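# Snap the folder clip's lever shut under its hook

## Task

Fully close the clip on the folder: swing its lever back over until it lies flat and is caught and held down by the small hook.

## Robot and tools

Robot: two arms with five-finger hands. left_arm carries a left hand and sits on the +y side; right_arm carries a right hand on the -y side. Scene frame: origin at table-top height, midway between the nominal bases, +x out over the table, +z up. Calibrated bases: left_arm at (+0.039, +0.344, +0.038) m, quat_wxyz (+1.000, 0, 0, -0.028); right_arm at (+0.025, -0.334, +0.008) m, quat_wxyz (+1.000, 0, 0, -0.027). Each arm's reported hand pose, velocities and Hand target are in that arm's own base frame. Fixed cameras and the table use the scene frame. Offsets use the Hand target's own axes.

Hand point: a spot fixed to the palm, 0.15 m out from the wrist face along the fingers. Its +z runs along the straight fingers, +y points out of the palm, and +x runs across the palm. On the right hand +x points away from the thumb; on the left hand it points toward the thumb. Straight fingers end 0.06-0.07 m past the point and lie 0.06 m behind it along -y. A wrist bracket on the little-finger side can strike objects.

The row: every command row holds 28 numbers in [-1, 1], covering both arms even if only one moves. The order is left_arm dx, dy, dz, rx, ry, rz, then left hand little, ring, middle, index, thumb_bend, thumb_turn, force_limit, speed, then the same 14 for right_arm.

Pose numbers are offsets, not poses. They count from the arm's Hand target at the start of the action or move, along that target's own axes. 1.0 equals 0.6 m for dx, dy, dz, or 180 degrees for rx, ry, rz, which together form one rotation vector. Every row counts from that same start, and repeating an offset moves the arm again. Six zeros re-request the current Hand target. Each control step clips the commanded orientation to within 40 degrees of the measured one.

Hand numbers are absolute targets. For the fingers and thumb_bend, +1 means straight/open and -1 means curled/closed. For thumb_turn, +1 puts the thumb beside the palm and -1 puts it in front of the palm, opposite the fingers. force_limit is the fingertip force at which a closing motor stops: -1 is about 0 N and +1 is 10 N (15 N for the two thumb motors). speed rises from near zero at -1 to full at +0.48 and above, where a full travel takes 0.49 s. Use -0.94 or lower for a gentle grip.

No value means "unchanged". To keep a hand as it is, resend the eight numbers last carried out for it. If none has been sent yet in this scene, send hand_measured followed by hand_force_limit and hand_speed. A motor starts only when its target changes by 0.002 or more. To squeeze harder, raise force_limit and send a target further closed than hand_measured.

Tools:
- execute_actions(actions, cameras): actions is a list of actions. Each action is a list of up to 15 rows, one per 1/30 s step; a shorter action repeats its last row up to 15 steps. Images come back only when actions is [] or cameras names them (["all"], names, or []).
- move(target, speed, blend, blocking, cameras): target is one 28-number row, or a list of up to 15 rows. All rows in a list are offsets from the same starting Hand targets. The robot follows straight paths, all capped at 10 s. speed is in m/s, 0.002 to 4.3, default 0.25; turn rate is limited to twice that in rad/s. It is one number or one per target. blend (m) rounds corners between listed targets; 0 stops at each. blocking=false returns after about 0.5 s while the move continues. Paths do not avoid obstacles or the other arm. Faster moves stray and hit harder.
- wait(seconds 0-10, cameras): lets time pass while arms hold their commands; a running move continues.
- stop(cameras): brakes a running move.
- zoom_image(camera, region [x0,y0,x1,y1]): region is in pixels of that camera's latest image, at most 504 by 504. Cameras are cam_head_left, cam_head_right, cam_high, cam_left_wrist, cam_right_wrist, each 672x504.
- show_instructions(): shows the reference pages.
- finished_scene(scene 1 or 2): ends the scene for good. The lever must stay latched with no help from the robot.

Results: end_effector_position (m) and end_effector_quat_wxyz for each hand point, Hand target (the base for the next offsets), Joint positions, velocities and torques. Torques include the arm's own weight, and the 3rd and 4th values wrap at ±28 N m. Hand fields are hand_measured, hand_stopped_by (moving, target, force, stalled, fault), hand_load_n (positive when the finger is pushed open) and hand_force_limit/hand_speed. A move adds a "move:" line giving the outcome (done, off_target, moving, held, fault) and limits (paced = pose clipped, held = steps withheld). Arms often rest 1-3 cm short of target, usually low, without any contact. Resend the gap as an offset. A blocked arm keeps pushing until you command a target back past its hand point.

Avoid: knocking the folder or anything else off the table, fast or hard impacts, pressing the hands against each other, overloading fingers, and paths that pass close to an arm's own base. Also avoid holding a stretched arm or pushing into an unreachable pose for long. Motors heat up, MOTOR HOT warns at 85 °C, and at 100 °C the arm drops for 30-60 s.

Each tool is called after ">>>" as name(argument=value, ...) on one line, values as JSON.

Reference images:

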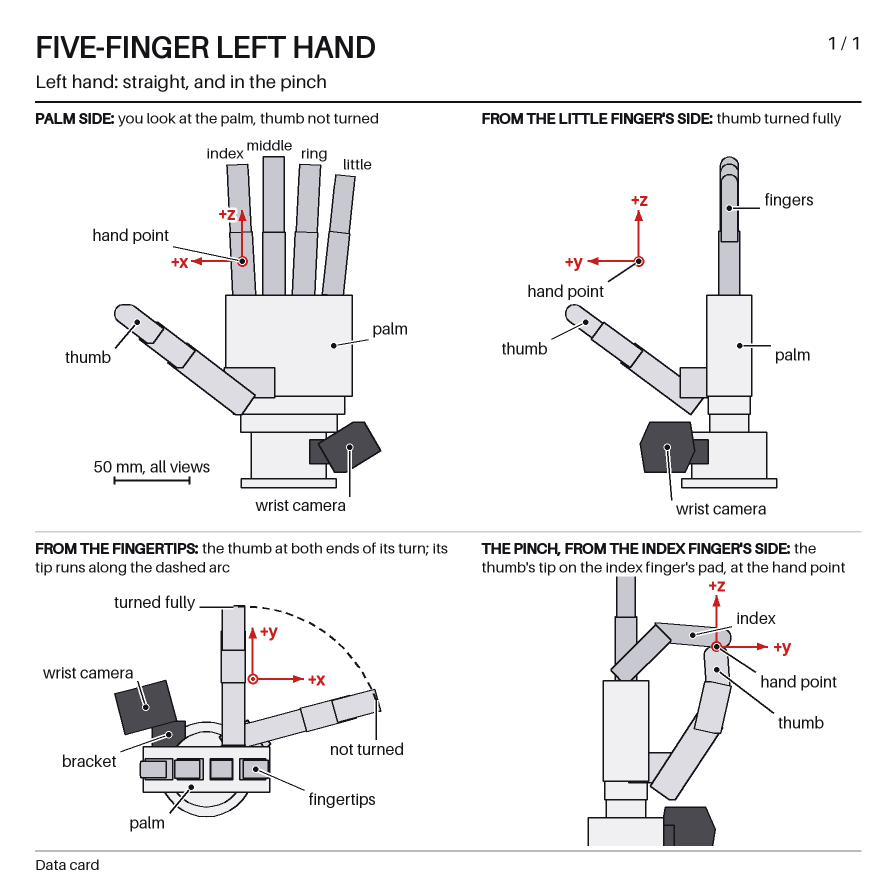

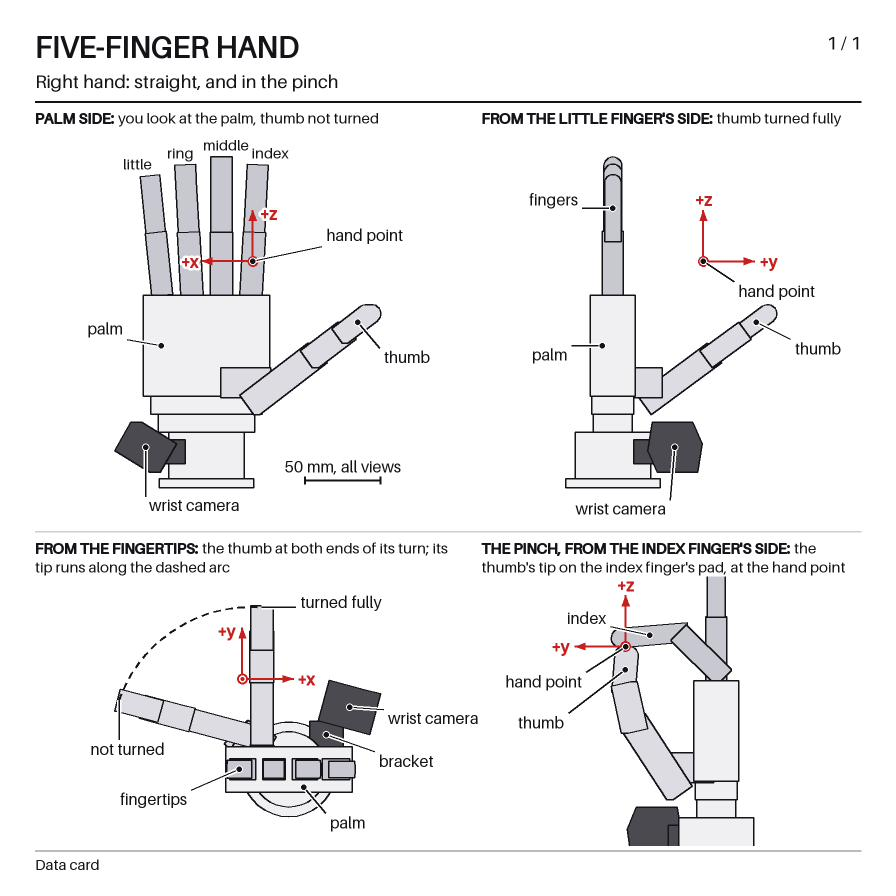

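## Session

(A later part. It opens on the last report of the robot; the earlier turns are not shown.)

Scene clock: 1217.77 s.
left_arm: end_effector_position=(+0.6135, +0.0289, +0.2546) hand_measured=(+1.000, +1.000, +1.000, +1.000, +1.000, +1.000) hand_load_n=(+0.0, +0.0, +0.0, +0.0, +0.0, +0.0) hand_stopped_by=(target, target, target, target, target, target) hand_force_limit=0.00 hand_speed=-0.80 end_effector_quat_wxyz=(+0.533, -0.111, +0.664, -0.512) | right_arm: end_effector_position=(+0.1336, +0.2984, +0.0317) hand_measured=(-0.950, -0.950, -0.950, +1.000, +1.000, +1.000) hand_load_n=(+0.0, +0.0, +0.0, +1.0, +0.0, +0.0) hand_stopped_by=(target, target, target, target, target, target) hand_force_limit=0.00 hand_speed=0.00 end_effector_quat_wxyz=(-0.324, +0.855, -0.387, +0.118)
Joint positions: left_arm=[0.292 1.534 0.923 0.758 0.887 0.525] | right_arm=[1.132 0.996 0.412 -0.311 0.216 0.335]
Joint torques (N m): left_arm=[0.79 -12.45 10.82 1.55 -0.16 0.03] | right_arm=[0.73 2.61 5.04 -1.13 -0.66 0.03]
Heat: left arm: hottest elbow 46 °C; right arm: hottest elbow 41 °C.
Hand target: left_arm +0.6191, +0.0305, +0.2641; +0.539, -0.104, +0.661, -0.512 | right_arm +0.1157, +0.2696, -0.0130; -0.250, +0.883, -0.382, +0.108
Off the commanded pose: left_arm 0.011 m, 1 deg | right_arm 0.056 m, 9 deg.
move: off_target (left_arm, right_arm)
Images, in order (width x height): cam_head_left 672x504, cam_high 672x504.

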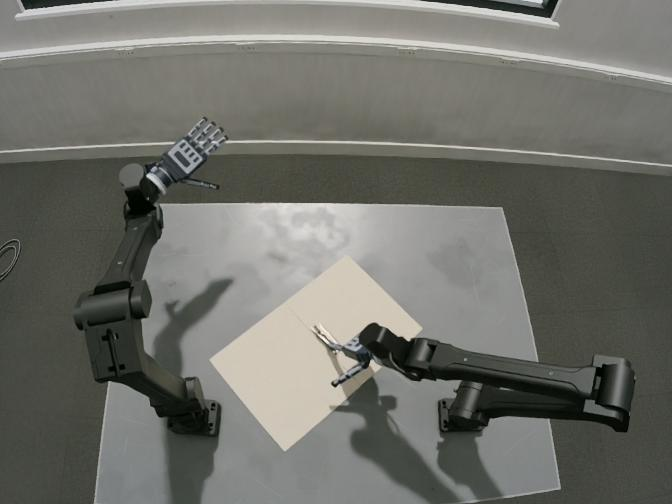

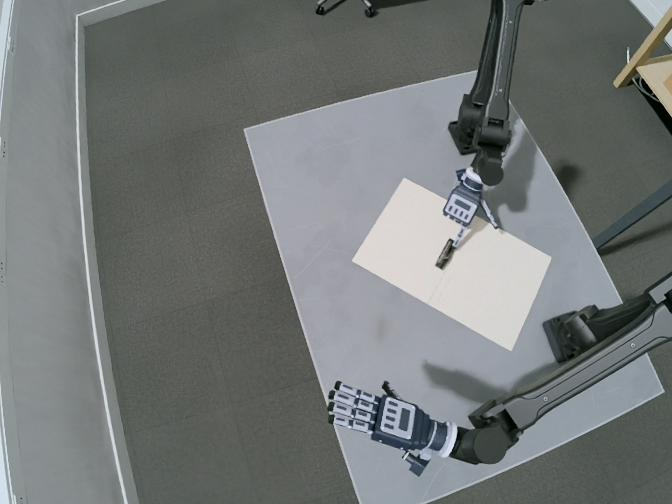

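>>> move(target=[[0,0,0,0,0,0,1,1,1,1,1,1,0,-0.8,0.008,0.016,-0.055,0,0,0,-0.95,-0.95,-0.95,1,1,1,0,0]], speed=0.06, cameras=["cam_high","cam_head_left"])

>>> zoom_image(camera="cam_head_left", region=[300, 300, 370, 370])

>>> zoom_image(camera="cam_high", region=[405, 205, 475, 275])

Scene clock: 1226.50 s.
left_arm: end_effector_position=(+0.6135, +0.0289, +0.2546) hand_measured=(+1.000, +1.000, +1.000, +1.000, +1.000, +1.000) hand_load_n=(+0.0, +0.0, +0.0, +0.0, +0.0, -0.5) hand_stopped_by=(target, target, target, target, target, target) hand_force_limit=0.00 hand_speed=-0.80 end_effector_quat_wxyz=(+0.533, -0.111, +0.664, -0.512) | right_arm: end_effector_position=(+0.1185, +0.2776, +0.0382) hand_measured=(-0.950, -0.950, -0.950, +1.000, +1.000, +1.000) hand_load_n=(+0.5, +0.0, +0.0, +0.5, +0.0, +0.0) hand_stopped_by=(target, target, target, target, target, target) hand_force_limit=0.00 hand_speed=0.00 end_effector_quat_wxyz=(-0.299, +0.865, -0.388, +0.112)
Joint positions: left_arm=[0.292 1.534 0.923 0.758 0.887 0.525] | right_arm=[1.142 0.917 0.414 -0.448 0.21 0.347]
Joint torques (N m): left_arm=[0.73 -12.45 10.81 1.57 -0.17 0.03] | right_arm=[2.02 0.03 4.34 -0.9 0.14 0.07]
Heat: left arm: hottest elbow 46 °C; right arm: hottest elbow 40 °C.
Hand target: left_arm +0.6191, +0.0305, +0.2641; +0.539, -0.104, +0.661, -0.512 | right_arm +0.1004, +0.2485, +0.0099; -0.249, +0.883, -0.382, +0.108
Off the commanded pose: left_arm 0.011 m, 1 deg | right_arm 0.044 m, 6 deg.
move: off_target (left_arm, right_arm)
Images, in order (width x height): cam_head_left 672x504, cam_high 672x504.

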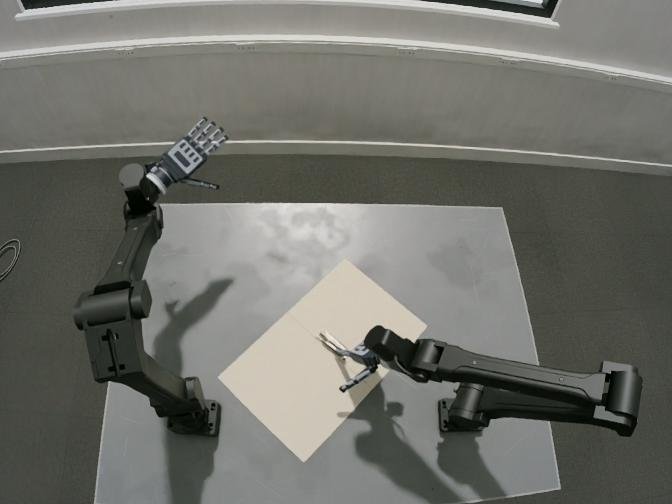

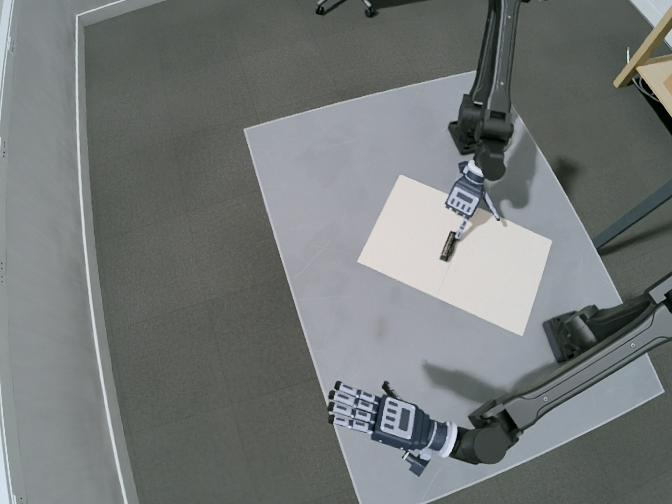

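Scaled by 7.200 from the camera's 672x504 image, which has a finer 960x720 frame.

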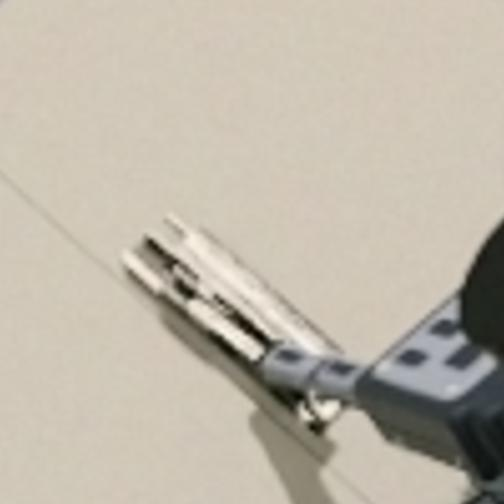

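Scaled by 7.200 from the camera's 672x504 image, which has a finer 960x720 frame.

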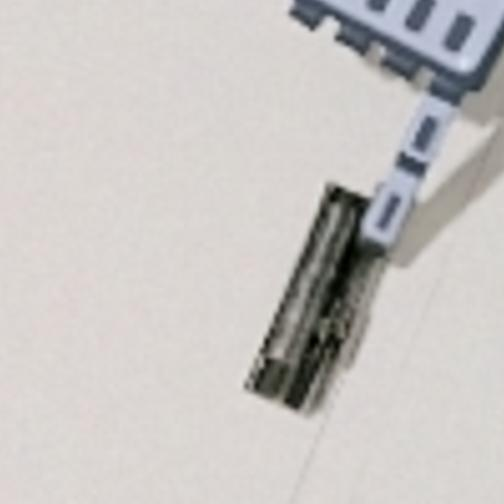

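>>> move(target=[0.6776,-0.2238,-0.3783,-0.3423,0.1477,-0.1698,1,1,1,1,1,-1,0,0,0,0,0,0,0,0,-0.95,-0.95,-0.95,1,1,1,0,0], speed=0.3, cameras=["cam_high","cam_head_left","cam_left_wrist"])

Scene clock: 1264.03 s.
left_arm: end_effector_position=(+0.2254, -0.1853, +0.1095) hand_measured=(+1.000, +1.000, +1.000, +1.000, +1.000, -1.000) hand_load_n=(+0.0, +0.0, +0.0, +0.0, +0.0, +0.0) hand_stopped_by=(target, target, target, target, target, target) hand_force_limit=0.00 hand_speed=0.00 end_effector_quat_wxyz=(+0.120, -0.404, +0.872, -0.249) | right_arm: end_effector_position=(+0.1183, +0.2774, +0.0383) hand_measured=(-0.950, -0.950, -0.950, +1.000, +1.000, +1.000) hand_load_n=(+0.5, +0.0, +0.0, +0.5, +0.0, +0.0) hand_stopped_by=(target, target, target, target, target, target) hand_force_limit=0.00 hand_speed=0.00 end_effector_quat_wxyz=(-0.299, +0.865, -0.388, +0.112)
Joint positions: left_arm=[-0.563 0.88 0.625 -0.758 0.066 0.122] | right_arm=[1.143 0.916 0.414 -0.45 0.21 0.348]
Joint torques (N m): left_arm=[0.09 -2.37 8.85 0.5 -0.13 -0.06] | right_arm=[1.73 -0.32 4.23 -0.91 0.15 0.08]
Heat: left arm: hottest elbow 46 °C; right arm: hottest elbow 39 °C.
Hand target: left_arm +0.2162, -0.1830, +0.0996; +0.109, -0.407, +0.876, -0.235 | right_arm +0.1003, +0.2486, +0.0100; -0.250, +0.883, -0.382, +0.108
Off the commanded pose: left_arm 0.014 m, 2 deg | right_arm 0.044 m, 6 deg.
move: off_target (left_arm, right_arm)
camera_calibration:
cam_left_wrist: T_world_to_cam=[[0.479051, -0.713345, 0.511517, -0.297805], [-0.876767, -0.416935, 0.239675, 0.109725], [0.0422984, -0.563298, -0.825171, 0.0919826], [0, 0, 0, 1]] pos_world=[0.234977, -0.114876, 0.201935]
Images, in order (width x height): cam_head_left 672x504, cam_high 672x504, cam_left_wrist 672x504.

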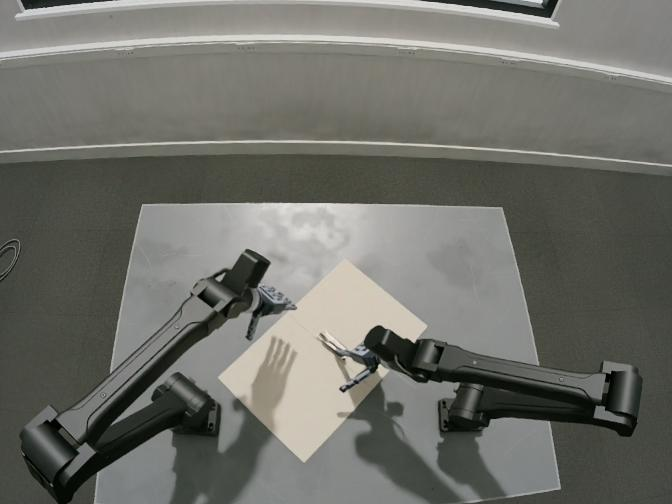

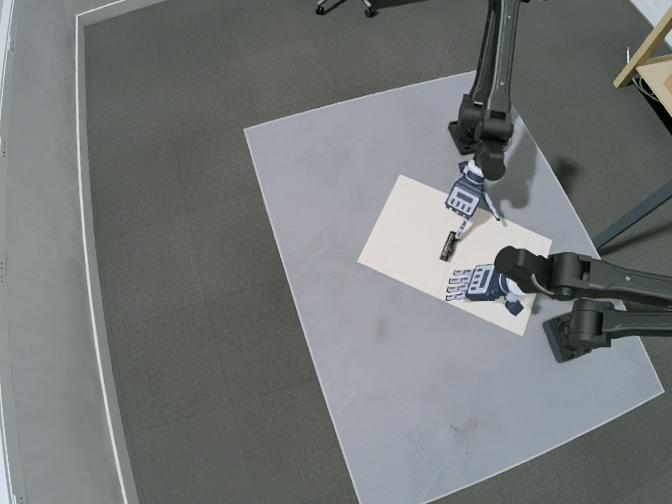

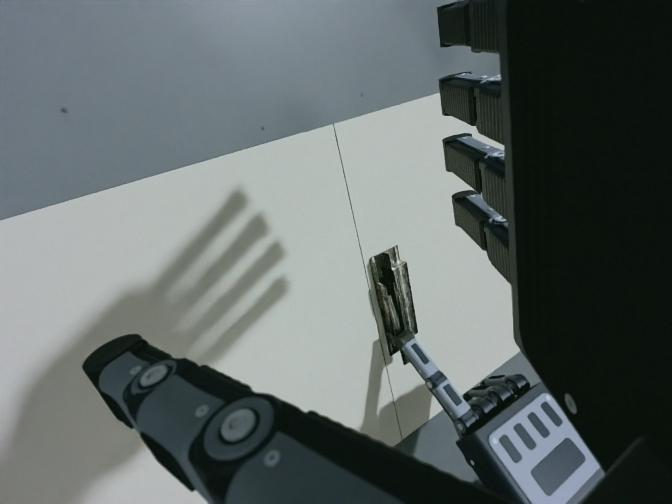

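>>> wait(seconds=0, cameras=["all"])

>>> zoom_image(camera="cam_left_wrist", region=[300, 180, 500, 380])

Scene clock: 1284.00 s.
left_arm: end_effector_position=(+0.2254, -0.1853, +0.1095) hand_measured=(+1.000, +1.000, +1.000, +1.000, +1.000, -1.000) hand_load_n=(+0.0, +0.0, +0.0, +0.0, +0.5, +0.0) hand_stopped_by=(target, target, target, target, target, target) hand_force_limit=0.00 hand_speed=0.00 end_effector_quat_wxyz=(+0.120, -0.404, +0.872, -0.249) | right_arm: end_effector_position=(+0.1183, +0.2774, +0.0383) hand_measured=(-0.950, -0.950, -0.950, +1.000, +1.000, +1.000) hand_load_n=(+0.0, +0.0, +0.0, +0.5, +0.0, +0.0) hand_stopped_by=(target, target, target, target, target, target) hand_force_limit=0.00 hand_speed=0.00 end_effector_quat_wxyz=(-0.299, +0.865, -0.388, +0.112)
Joint positions: left_arm=[-0.563 0.88 0.625 -0.758 0.066 0.121] | right_arm=[1.143 0.916 0.414 -0.45 0.21 0.348]
Joint torques (N m): left_arm=[0.09 -2.37 8.83 0.51 -0.12 -0.07] | right_arm=[1.61 -0.38 4.22 -0.87 0.15 0.08]
Heat: left arm: hottest elbow 44 °C; right arm: hottest elbow 38 °C.
Hand target: left_arm +0.2162, -0.1830, +0.0996; +0.109, -0.407, +0.876, -0.235 | right_arm +0.1003, +0.2486, +0.0100; -0.250, +0.883, -0.382, +0.108
Off the commanded pose: left_arm 0.014 m, 2 deg | right_arm 0.044 m, 6 deg.
camera_calibration:
cam_left_wrist: T_world_to_cam=[[0.479407, -0.713105, 0.511518, -0.297861], [-0.876568, -0.417254, 0.239848, 0.109607], [0.0423963, -0.563365, -0.825119, 0.0919415], [0, 0, 0, 1]] pos_world=[0.234977, -0.114875, 0.201935]
cam_right_wrist: T_world_to_cam=[[-0.376368, -0.70802, -0.59754, 0.262961], [-0.914646, 0.181239, 0.361352, 0.0289214], [-0.147547, 0.682539, -0.715801, -0.0305523], [0, 0, 0, 1]] pos_world=[0.120915, 0.201793, 0.12481]

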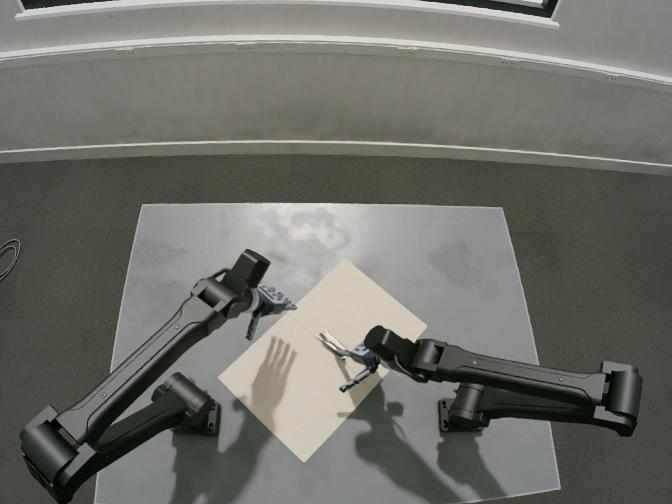

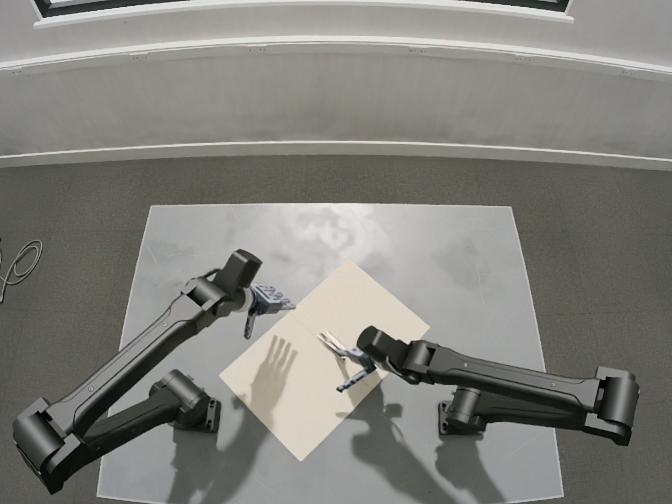

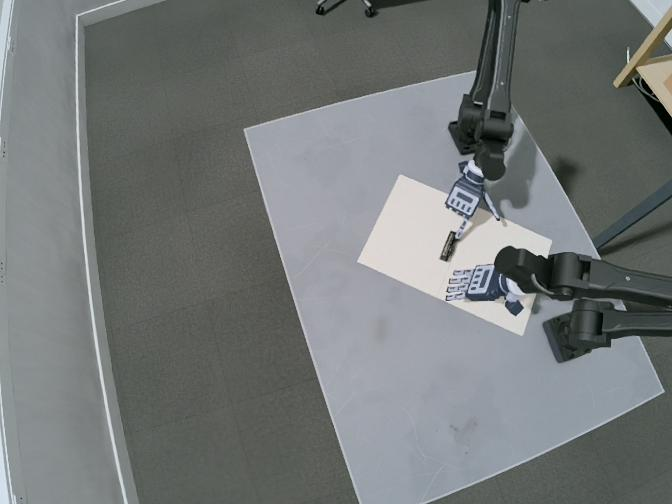

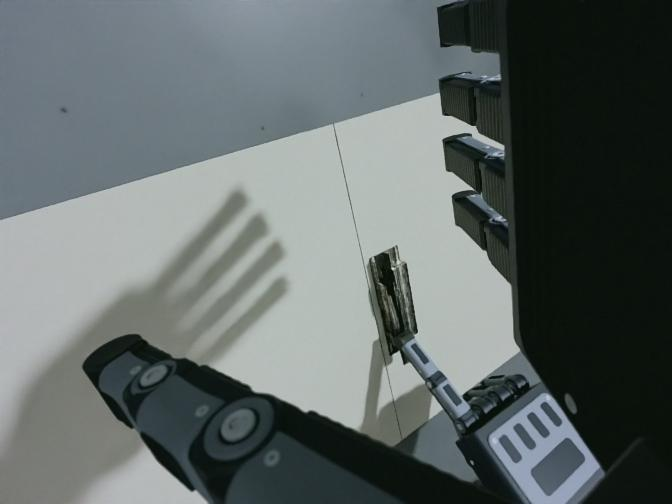

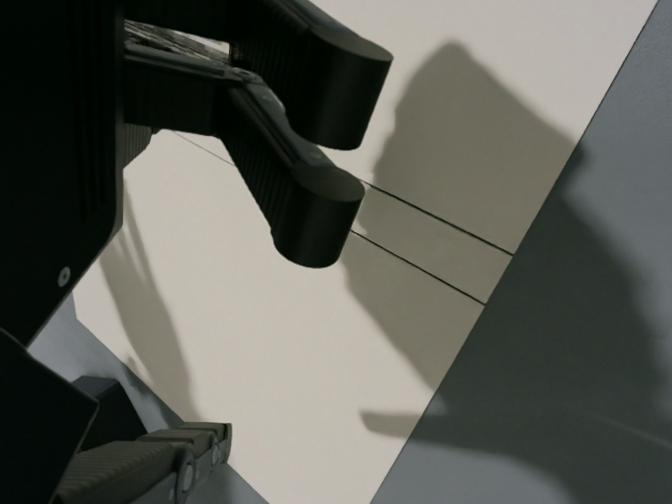

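Scaled by 2.520 from the camera's 672x504 image, which has a finer 960x720 frame.

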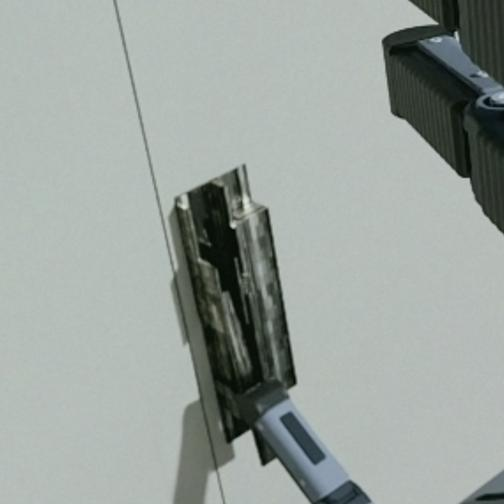

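>>> zoom_image(camera="cam_left_wrist", region=[360, 235, 440, 375])

>>> zoom_image(camera="cam_left_wrist", region=[375, 310, 425, 370])

Scaled by 3.600 from the camera's 672x504 image, which has a finer 960x720 frame.

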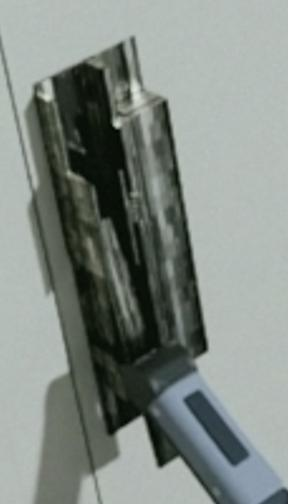

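Scaled by 8.400 from the camera's 672x504 image, which has a finer 960x720 frame.

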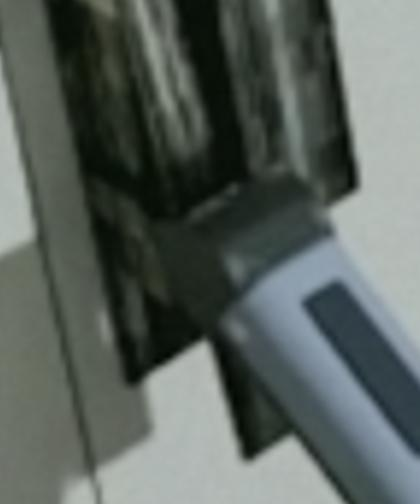

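>>> move(target=[0.05,0.0834,0.1443,0,0,0,1,1,1,1,1,-1,0,0,0,0,0,0,0,0,-0.95,-0.95,-0.95,1,1,1,0,0], speed=0.1, cameras=["cam_high","cam_left_wrist"])

>>> zoom_image(camera="cam_left_wrist", region=[330, 200, 530, 400])

Scene clock: 1331.90 s.
left_arm: end_effector_position=(+0.2001, -0.2047, +0.0055) hand_measured=(+1.000, +1.000, +1.000, +1.000, +1.000, -1.000) hand_load_n=(+0.0, +0.0, +0.0, +0.0, +0.0, +0.0) hand_stopped_by=(target, target, target, target, target, target) hand_force_limit=0.00 hand_speed=0.00 end_effector_quat_wxyz=(+0.111, -0.407, +0.876, -0.235) | right_arm: end_effector_position=(+0.1183, +0.2774, +0.0383) hand_measured=(-0.950, -0.950, -0.950, +1.000, +1.000, +1.000) hand_load_n=(+0.0, +0.0, +0.0, +0.5, +0.0, -0.5) hand_stopped_by=(target, target, target, target, target, target) hand_force_limit=0.00 hand_speed=0.00 end_effector_quat_wxyz=(-0.299, +0.865, -0.388, +0.112)
Joint positions: left_arm=[-0.687 1.055 0.423 -0.413 0.004 0.013] | right_arm=[1.143 0.916 0.414 -0.45 0.21 0.348]
Joint torques (N m): left_arm=[0.09 -3.31 7.35 1.7 -0.17 -0.07] | right_arm=[1.73 -0.03 4.18 -0.87 0.15 0.11]
Heat: left arm: hottest elbow 42 °C; right arm: hottest elbow 37 °C.
Hand target: left_arm +0.1969, -0.2058, -0.0003; +0.109, -0.407, +0.876, -0.235 | right_arm +0.1003, +0.2486, +0.0100; -0.250, +0.883, -0.382, +0.108
Off the commanded pose: left_arm 0.007 m, 0 deg | right_arm 0.044 m, 6 deg.
move: off_target (right_arm)
camera_calibration:
cam_left_wrist: T_world_to_cam=[[0.49431, -0.722181, 0.483852, -0.251065], [-0.869107, -0.421861, 0.258238, 0.101796], [0.0176238, -0.548169, -0.836182, 0.00434468], [0, 0, 0, 1]] pos_world=[0.212499, -0.135989, 0.0988236]
Images, in order (width x height): cam_high 672x504, cam_left_wrist 672x504.

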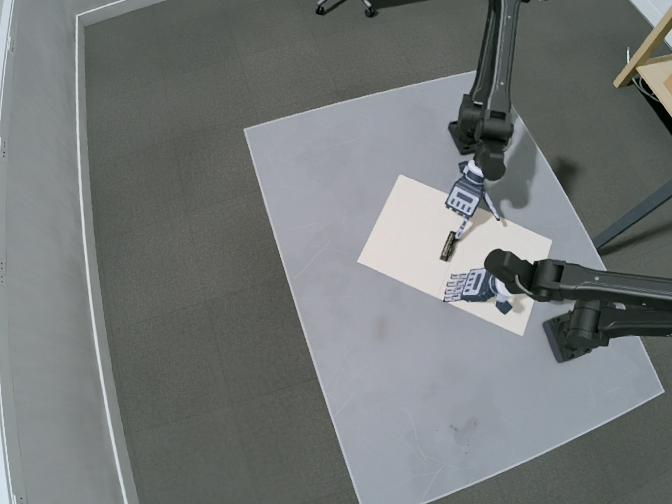

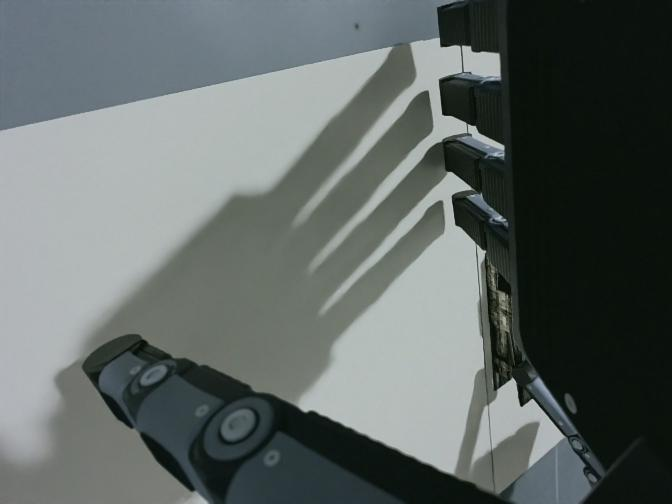

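Scaled by 2.520 from the camera's 672x504 image, which has a finer 960x720 frame.

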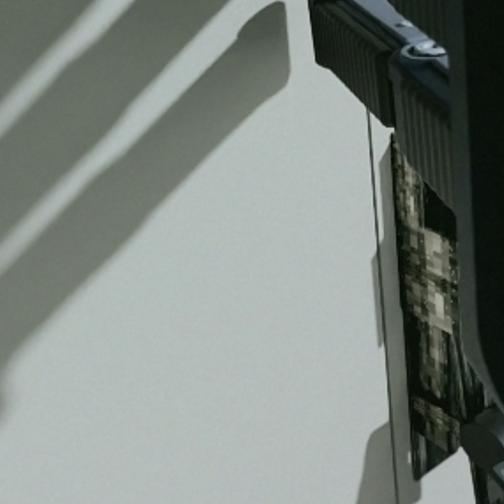

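>>> move(target=[0.0,0.0664,0.0483,0,0,0,1,1,1,1,1,-1,0,0,0,0,0,0,0,0,-0.95,-0.95,-0.95,1,1,1,0,0], speed=0.07, cameras=["cam_high","cam_left_wrist"])

>>> zoom_image(camera="cam_left_wrist", region=[380, 200, 580, 400])

Scene clock: 1342.10 s.
left_arm: end_effector_position=(+0.2068, -0.2103, -0.0101) hand_measured=(+1.000, +1.000, +1.000, +1.000, +1.000, -1.000) hand_load_n=(+0.0, +0.0, +0.0, +0.0, +0.0, +0.0) hand_stopped_by=(target, target, target, target, target, target) hand_force_limit=0.00 hand_speed=0.00 end_effector_quat_wxyz=(+0.132, -0.401, +0.862, -0.280) | right_arm: end_effector_position=(+0.1190, +0.2747, +0.0385) hand_measured=(-0.950, -0.950, -0.950, +1.000, +1.000, +1.000) hand_load_n=(+0.0, +0.0, +0.0, +0.5, +0.0, +0.0) hand_stopped_by=(target, target, target, target, target, target) hand_force_limit=0.00 hand_speed=0.00 end_effector_quat_wxyz=(-0.296, +0.865, -0.389, +0.116)
Joint positions: left_arm=[-0.687 1.065 0.343 -0.22 0.004 0.012] | right_arm=[1.143 0.91 0.414 -0.46 0.218 0.348]
Joint torques (N m): left_arm=[0.32 0.38 4.23 0.76 -0.16 -0.05] | right_arm=[1.9 0.15 4.23 -0.64 -0.24 0.11]
Heat: left arm: hottest elbow 42 °C; right arm: hottest elbow 37 °C.
Hand target: left_arm +0.1817, -0.1930, -0.0453; +0.109, -0.407, +0.876, -0.235 | right_arm +0.1004, +0.2485, +0.0100; -0.249, +0.883, -0.382, +0.108
Off the commanded pose: left_arm 0.047 m, 6 deg | right_arm 0.043 m, 6 deg.
move: off_target (left_arm, right_arm)
camera_calibration:
cam_left_wrist: T_world_to_cam=[[0.452994, -0.687304, 0.567811, -0.234157], [-0.887664, -0.406847, 0.215703, 0.115895], [0.0827586, -0.601737, -0.794395, -0.0361534], [0, 0, 0, 1]] pos_world=[0.21194, -0.13554, 0.0792377]
Images, in order (width x height): cam_high 672x504, cam_left_wrist 672x504.

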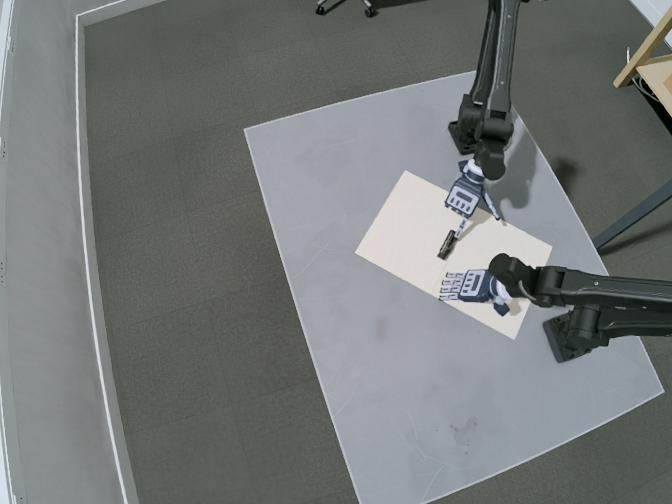

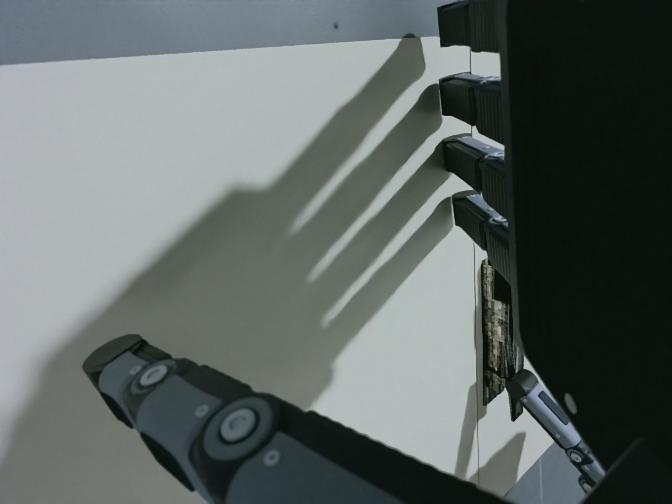

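Scaled by 2.520 from the camera's 672x504 image, which has a finer 960x720 frame.

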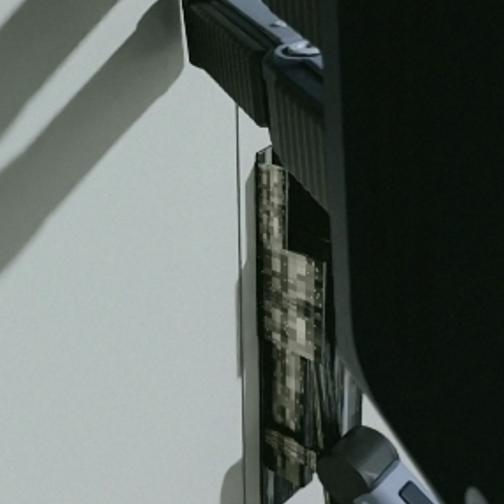

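>>> zoom_image(camera="cam_left_wrist", region=[470, 340, 550, 430])

>>> zoom_image(camera="cam_left_wrist", region=[465, 250, 545, 430])

Scaled by 5.600 from the camera's 672x504 image, which has a finer 960x720 frame.

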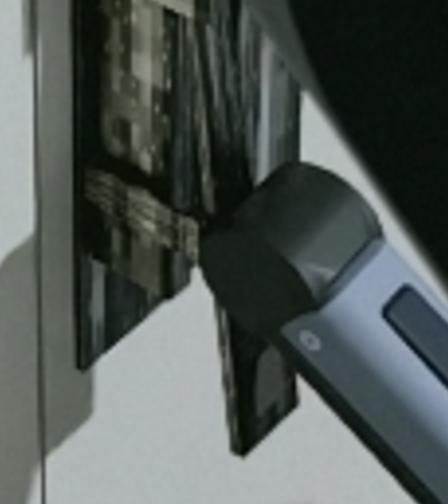

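Scaled by 2.800 from the camera's 672x504 image, which has a finer 960x720 frame.

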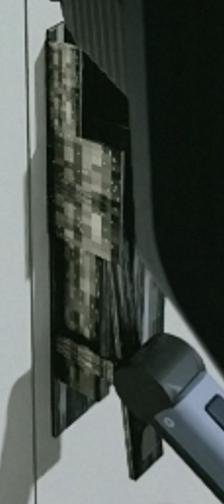

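>>> move(target=[0,0,0,0,0,0,1,1,1,1,1,-1,0,0,0.0057,0.0237,-0.0243,0,0,0,-0.95,-0.95,-0.95,1,1,1,0,0], speed=0.05, cameras=["cam_high","cam_left_wrist"])

>>> zoom_image(camera="cam_left_wrist", region=[465, 250, 565, 430])

Scene clock: 1417.40 s.
left_arm: end_effector_position=(+0.2068, -0.2132, -0.0116) hand_measured=(+1.000, +1.000, +1.000, +1.000, +1.000, -1.000) hand_load_n=(+0.0, +0.0, +1.0, -0.5, +0.0, +0.0) hand_stopped_by=(target, target, target, target, target, target) hand_force_limit=0.00 hand_speed=0.00 end_effector_quat_wxyz=(+0.130, -0.398, +0.863, -0.282) | right_arm: end_effector_position=(+0.1072, +0.2604, +0.0407) hand_measured=(-0.950, -0.950, -0.950, +1.000, +1.000, +1.000) hand_load_n=(+0.0, +0.0, +0.5, +1.0, +0.0, -0.5) hand_stopped_by=(target, target, target, target, target, target) hand_force_limit=0.00 hand_speed=0.00 end_effector_quat_wxyz=(-0.296, +0.864, -0.390, +0.113)
Joint positions: left_arm=[-0.692 1.077 0.343 -0.206 0.009 0.011] | right_arm=[1.162 0.83 0.385 -0.516 0.226 0.368]
Joint torques (N m): left_arm=[0.44 -0.21 4.23 0.46 -0.34 -0.05] | right_arm=[1.96 0.03 4.55 -1.09 -0.08 0.09]
Heat: left arm: hottest elbow 37 °C; right arm: hottest elbow 37 °C.
Hand target: left_arm +0.1817, -0.1930, -0.0453; +0.109, -0.407, +0.876, -0.235 | right_arm +0.0883, +0.2325, +0.0150; -0.249, +0.883, -0.382, +0.108
Off the commanded pose: left_arm 0.047 m, 6 deg | right_arm 0.042 m, 6 deg.
move: off_target (left_arm, right_arm)
camera_calibration:
cam_left_wrist: T_world_to_cam=[[0.449257, -0.687114, 0.571, -0.234336], [-0.889969, -0.400175, 0.218668, 0.116871], [0.0782503, -0.606411, -0.791292, -0.0390729], [0, 0, 0, 1]] pos_world=[0.212346, -0.137942, 0.0773324]
Images, in order (width x height): cam_high 672x504, cam_left_wrist 672x504.

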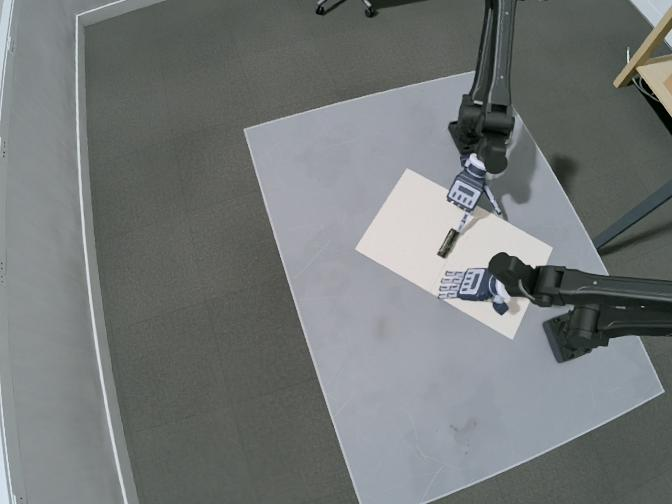

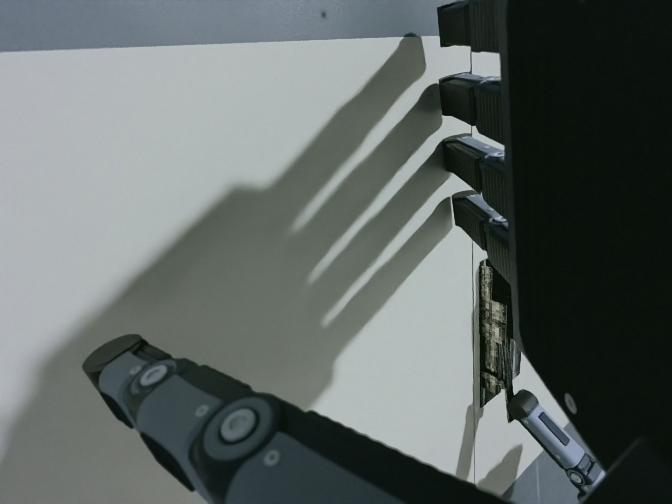

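Scaled by 2.800 from the camera's 672x504 image, which has a finer 960x720 frame.

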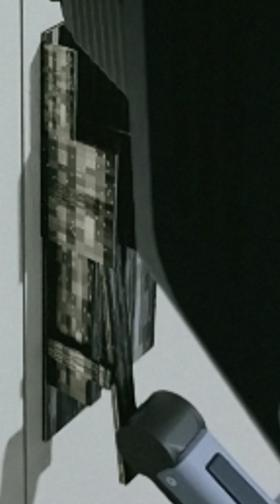

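>>> zoom_image(camera="cam_left_wrist", region=[470, 350, 550, 430])

Scaled by 6.300 from the camera's 672x504 image, which has a finer 960x720 frame.

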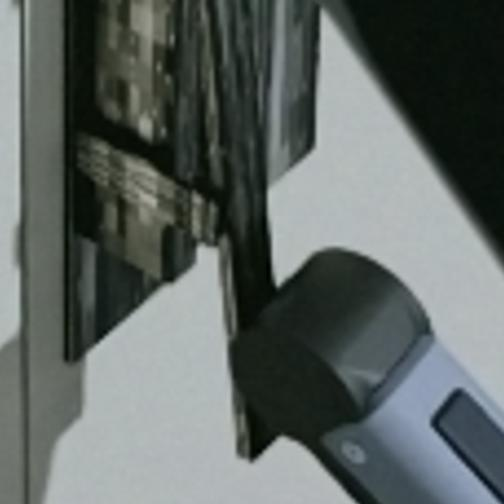

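>>> move(target=[0,0,0,0,0,0,1,1,1,1,1,-1,0,0,0,0.0731,0.0333,-0.05,0,0,-0.95,-0.95,-0.95,1,1,1,0,0], speed=0.06, cameras=["cam_left_wrist"])

>>> zoom_image(camera="cam_left_wrist", region=[470, 350, 550, 430])

Scene clock: 1436.27 s.
left_arm: end_effector_position=(+0.2063, -0.2136, -0.0115) hand_measured=(+1.000, +1.000, +1.000, +1.000, +1.000, -1.000) hand_load_n=(+0.0, +0.0, +0.5, +0.0, +0.0, +0.0) hand_stopped_by=(target, target, target, target, target, target) hand_force_limit=0.00 hand_speed=0.00 end_effector_quat_wxyz=(+0.129, -0.398, +0.863, -0.282) | right_arm: end_effector_position=(+0.1041, +0.2588, +0.0369) hand_measured=(-0.950, -0.950, -0.950, +1.000, +1.000, +1.000) hand_load_n=(+0.0, +0.0, +0.0, +1.5, +0.0, +0.0) hand_stopped_by=(target, target, target, target, target, target) hand_force_limit=0.00 hand_speed=0.00 end_effector_quat_wxyz=(-0.285, +0.863, -0.405, +0.099)
Joint positions: left_arm=[-0.693 1.077 0.343 -0.206 0.01 0.011] | right_arm=[1.145 0.845 0.388 -0.53 0.196 0.393]
Joint torques (N m): left_arm=[0.44 -0.26 4.25 0.47 -0.37 -0.05] | right_arm=[1.73 5.3 2.4 -1.7 -1.69 -0.01]
Heat: left arm: hottest elbow 36 °C; right arm: hottest elbow 37 °C.
Hand target: left_arm +0.1817, -0.1931, -0.0452; +0.109, -0.407, +0.876, -0.235 | right_arm +0.0686, +0.2141, -0.0251; -0.179, +0.900, -0.390, +0.078
Off the commanded pose: left_arm 0.047 m, 6 deg | right_arm 0.084 m, 13 deg.
move: off_target (left_arm, right_arm)
camera_calibration:
cam_left_wrist: T_world_to_cam=[[0.448484, -0.687449, 0.571206, -0.234363], [-0.890482, -0.398613, 0.219431, 0.116822], [0.0768423, -0.60706, -0.790932, -0.0391993], [0, 0, 0, 1]] pos_world=[0.212148, -0.138342, 0.0772313]
Images, in order (width x height): cam_left_wrist 672x504.

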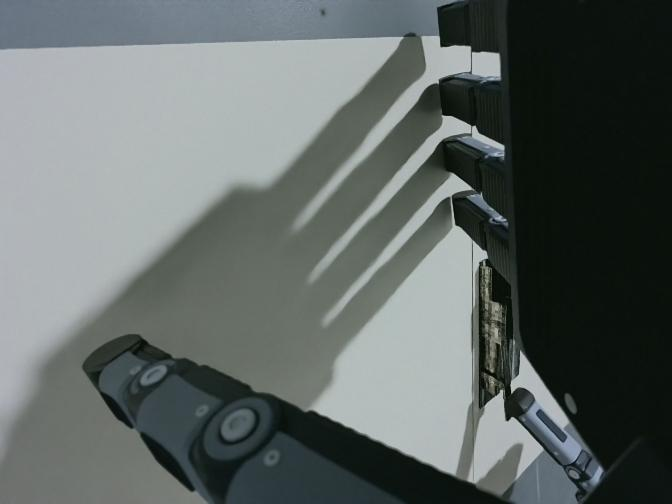

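Scaled by 6.300 from the camera's 672x504 image, which has a finer 960x720 frame.

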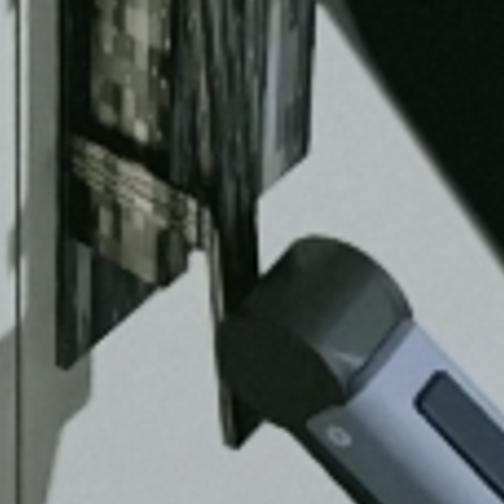

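>>> move(target=[0,0,0,0,0,0,1,1,1,1,1,-1,0,0,0,0.0511,0.051,-0.03,0,0,-0.95,-0.95,-0.95,1,1,1,0,0], speed=0.06, cameras=["cam_left_wrist"])

>>> zoom_image(camera="cam_left_wrist", region=[470, 350, 550, 430])

Scene clock: 1450.50 s.
left_arm: end_effector_position=(+0.2073, -0.2130, -0.0117) hand_measured=(+1.000, +1.000, +1.000, +1.000, +1.000, -1.000) hand_load_n=(+0.0, +0.0, +0.5, +0.0, +0.0, +0.0) hand_stopped_by=(target, target, target, target, target, target) hand_force_limit=0.00 hand_speed=0.00 end_effector_quat_wxyz=(+0.132, -0.399, +0.863, -0.281) | right_arm: end_effector_position=(+0.1002, +0.2610, +0.0288) hand_measured=(-0.950, -0.950, -0.950, +1.000, +1.000, +1.000) hand_load_n=(+0.0, +0.0, +0.0, +1.5, +0.0, -0.5) hand_stopped_by=(target, target, target, target, target, target) hand_force_limit=0.00 hand_speed=0.00 end_effector_quat_wxyz=(-0.273, +0.866, -0.412, +0.077)
Joint positions: left_arm=[-0.694 1.077 0.343 -0.205 0.003 0.01] | right_arm=[1.125 0.887 0.387 -0.512 0.147 0.399]
Joint torques (N m): left_arm=[0.62 -0.26 4.22 0.43 -0.13 -0.04] | right_arm=[2.43 7.71 -0.87 -1.18 -1.31 -0.11]
Heat: left arm: hottest elbow 36 °C; right arm: hottest elbow 36 °C.
Hand target: left_arm +0.1816, -0.1931, -0.0453; +0.109, -0.407, +0.876, -0.235 | right_arm +0.0566, +0.2026, -0.0651; -0.137, +0.907, -0.393, +0.060
Off the commanded pose: left_arm 0.047 m, 6 deg | right_arm 0.119 m, 17 deg.
move: off_target (left_arm, right_arm)
camera_calibration:
cam_left_wrist: T_world_to_cam=[[0.448641, -0.687923, 0.570511, -0.234452], [-0.889928, -0.402552, 0.214428, 0.116884], [0.08215, -0.603915, -0.792804, -0.0394248], [0, 0, 0, 1]] pos_world=[0.212442, -0.138042, 0.0774378]
Images, in order (width x height): cam_left_wrist 672x504.

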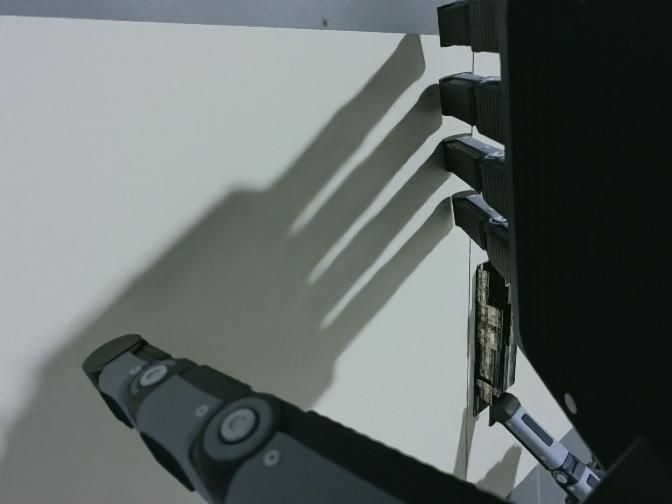

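Scaled by 6.300 from the camera's 672x504 image, which has a finer 960x720 frame.

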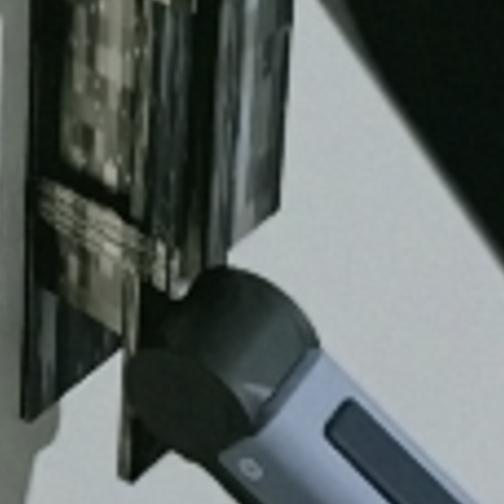

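>>> move(target=[0,0,0,0,0,0,1,1,1,1,1,-1,0,0,0,0.028,0.035,-0.02,0,0,-0.95,-0.95,-0.95,1,1,1,0,0], speed=0.06, cameras=["cam_left_wrist"])

>>> zoom_image(camera="cam_left_wrist", region=[460, 360, 540, 440])

Scene clock: 1458.03 s.
left_arm: end_effector_position=(+0.2096, -0.2107, -0.0120) hand_measured=(+1.000, +1.000, +1.000, +1.000, +1.000, -1.000) hand_load_n=(+0.0, +0.0, +1.0, +0.0, +0.0, +0.0) hand_stopped_by=(target, target, target, target, target, target) hand_force_limit=0.00 hand_speed=0.00 end_effector_quat_wxyz=(+0.139, -0.401, +0.861, -0.278) | right_arm: end_effector_position=(+0.1004, +0.2656, +0.0268) hand_measured=(-0.950, -0.950, -0.950, +1.000, +1.000, +1.000) hand_load_n=(+0.5, +0.5, +0.0, +2.0, +0.0, -0.5) hand_stopped_by=(target, target, target, target, target, target) hand_force_limit=0.00 hand_speed=0.00 end_effector_quat_wxyz=(-0.274, +0.865, -0.414, +0.067)
Joint positions: left_arm=[-0.692 1.077 0.343 -0.205 -0.011 0.01] | right_arm=[1.113 0.909 0.389 -0.49 0.123 0.399]
Joint torques (N m): left_arm=[0.56 -0.15 4.26 0.46 0.36 -0.04] | right_arm=[2.14 9.35 -2.48 -1.73 -1.42 -0.15]
Heat: left arm: hottest elbow 36 °C; right arm: hottest elbow 36 °C.
Hand target: left_arm +0.1817, -0.1930, -0.0453; +0.109, -0.407, +0.876, -0.235 | right_arm +0.0494, +0.1961, -0.0901; -0.108, +0.911, -0.395, +0.047
Off the commanded pose: left_arm 0.047 m, 6 deg | right_arm 0.145 m, 20 deg.
move: off_target (left_arm, right_arm)
camera_calibration:
cam_left_wrist: T_world_to_cam=[[0.451527, -0.688316, 0.567753, -0.234426], [-0.887286, -0.413459, 0.20439, 0.117067], [0.0940578, -0.596047, -0.797422, -0.0393986], [0, 0, 0, 1]] pos_world=[0.213428, -0.13644, 0.0777514]
Images, in order (width x height): cam_left_wrist 672x504.

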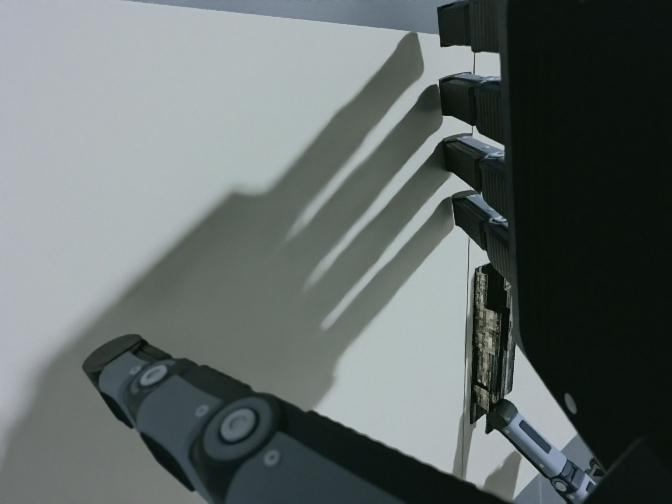

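Scaled by 6.300 from the camera's 672x504 image, which has a finer 960x720 frame.

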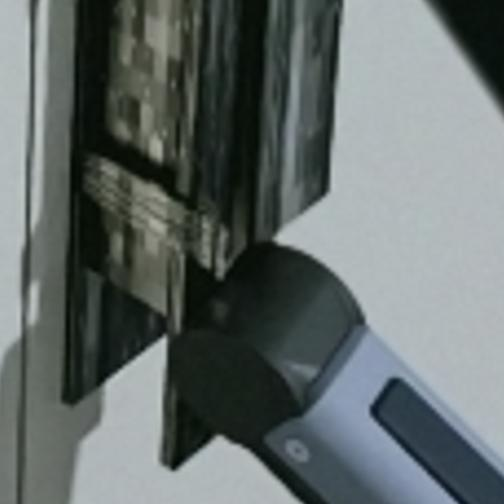

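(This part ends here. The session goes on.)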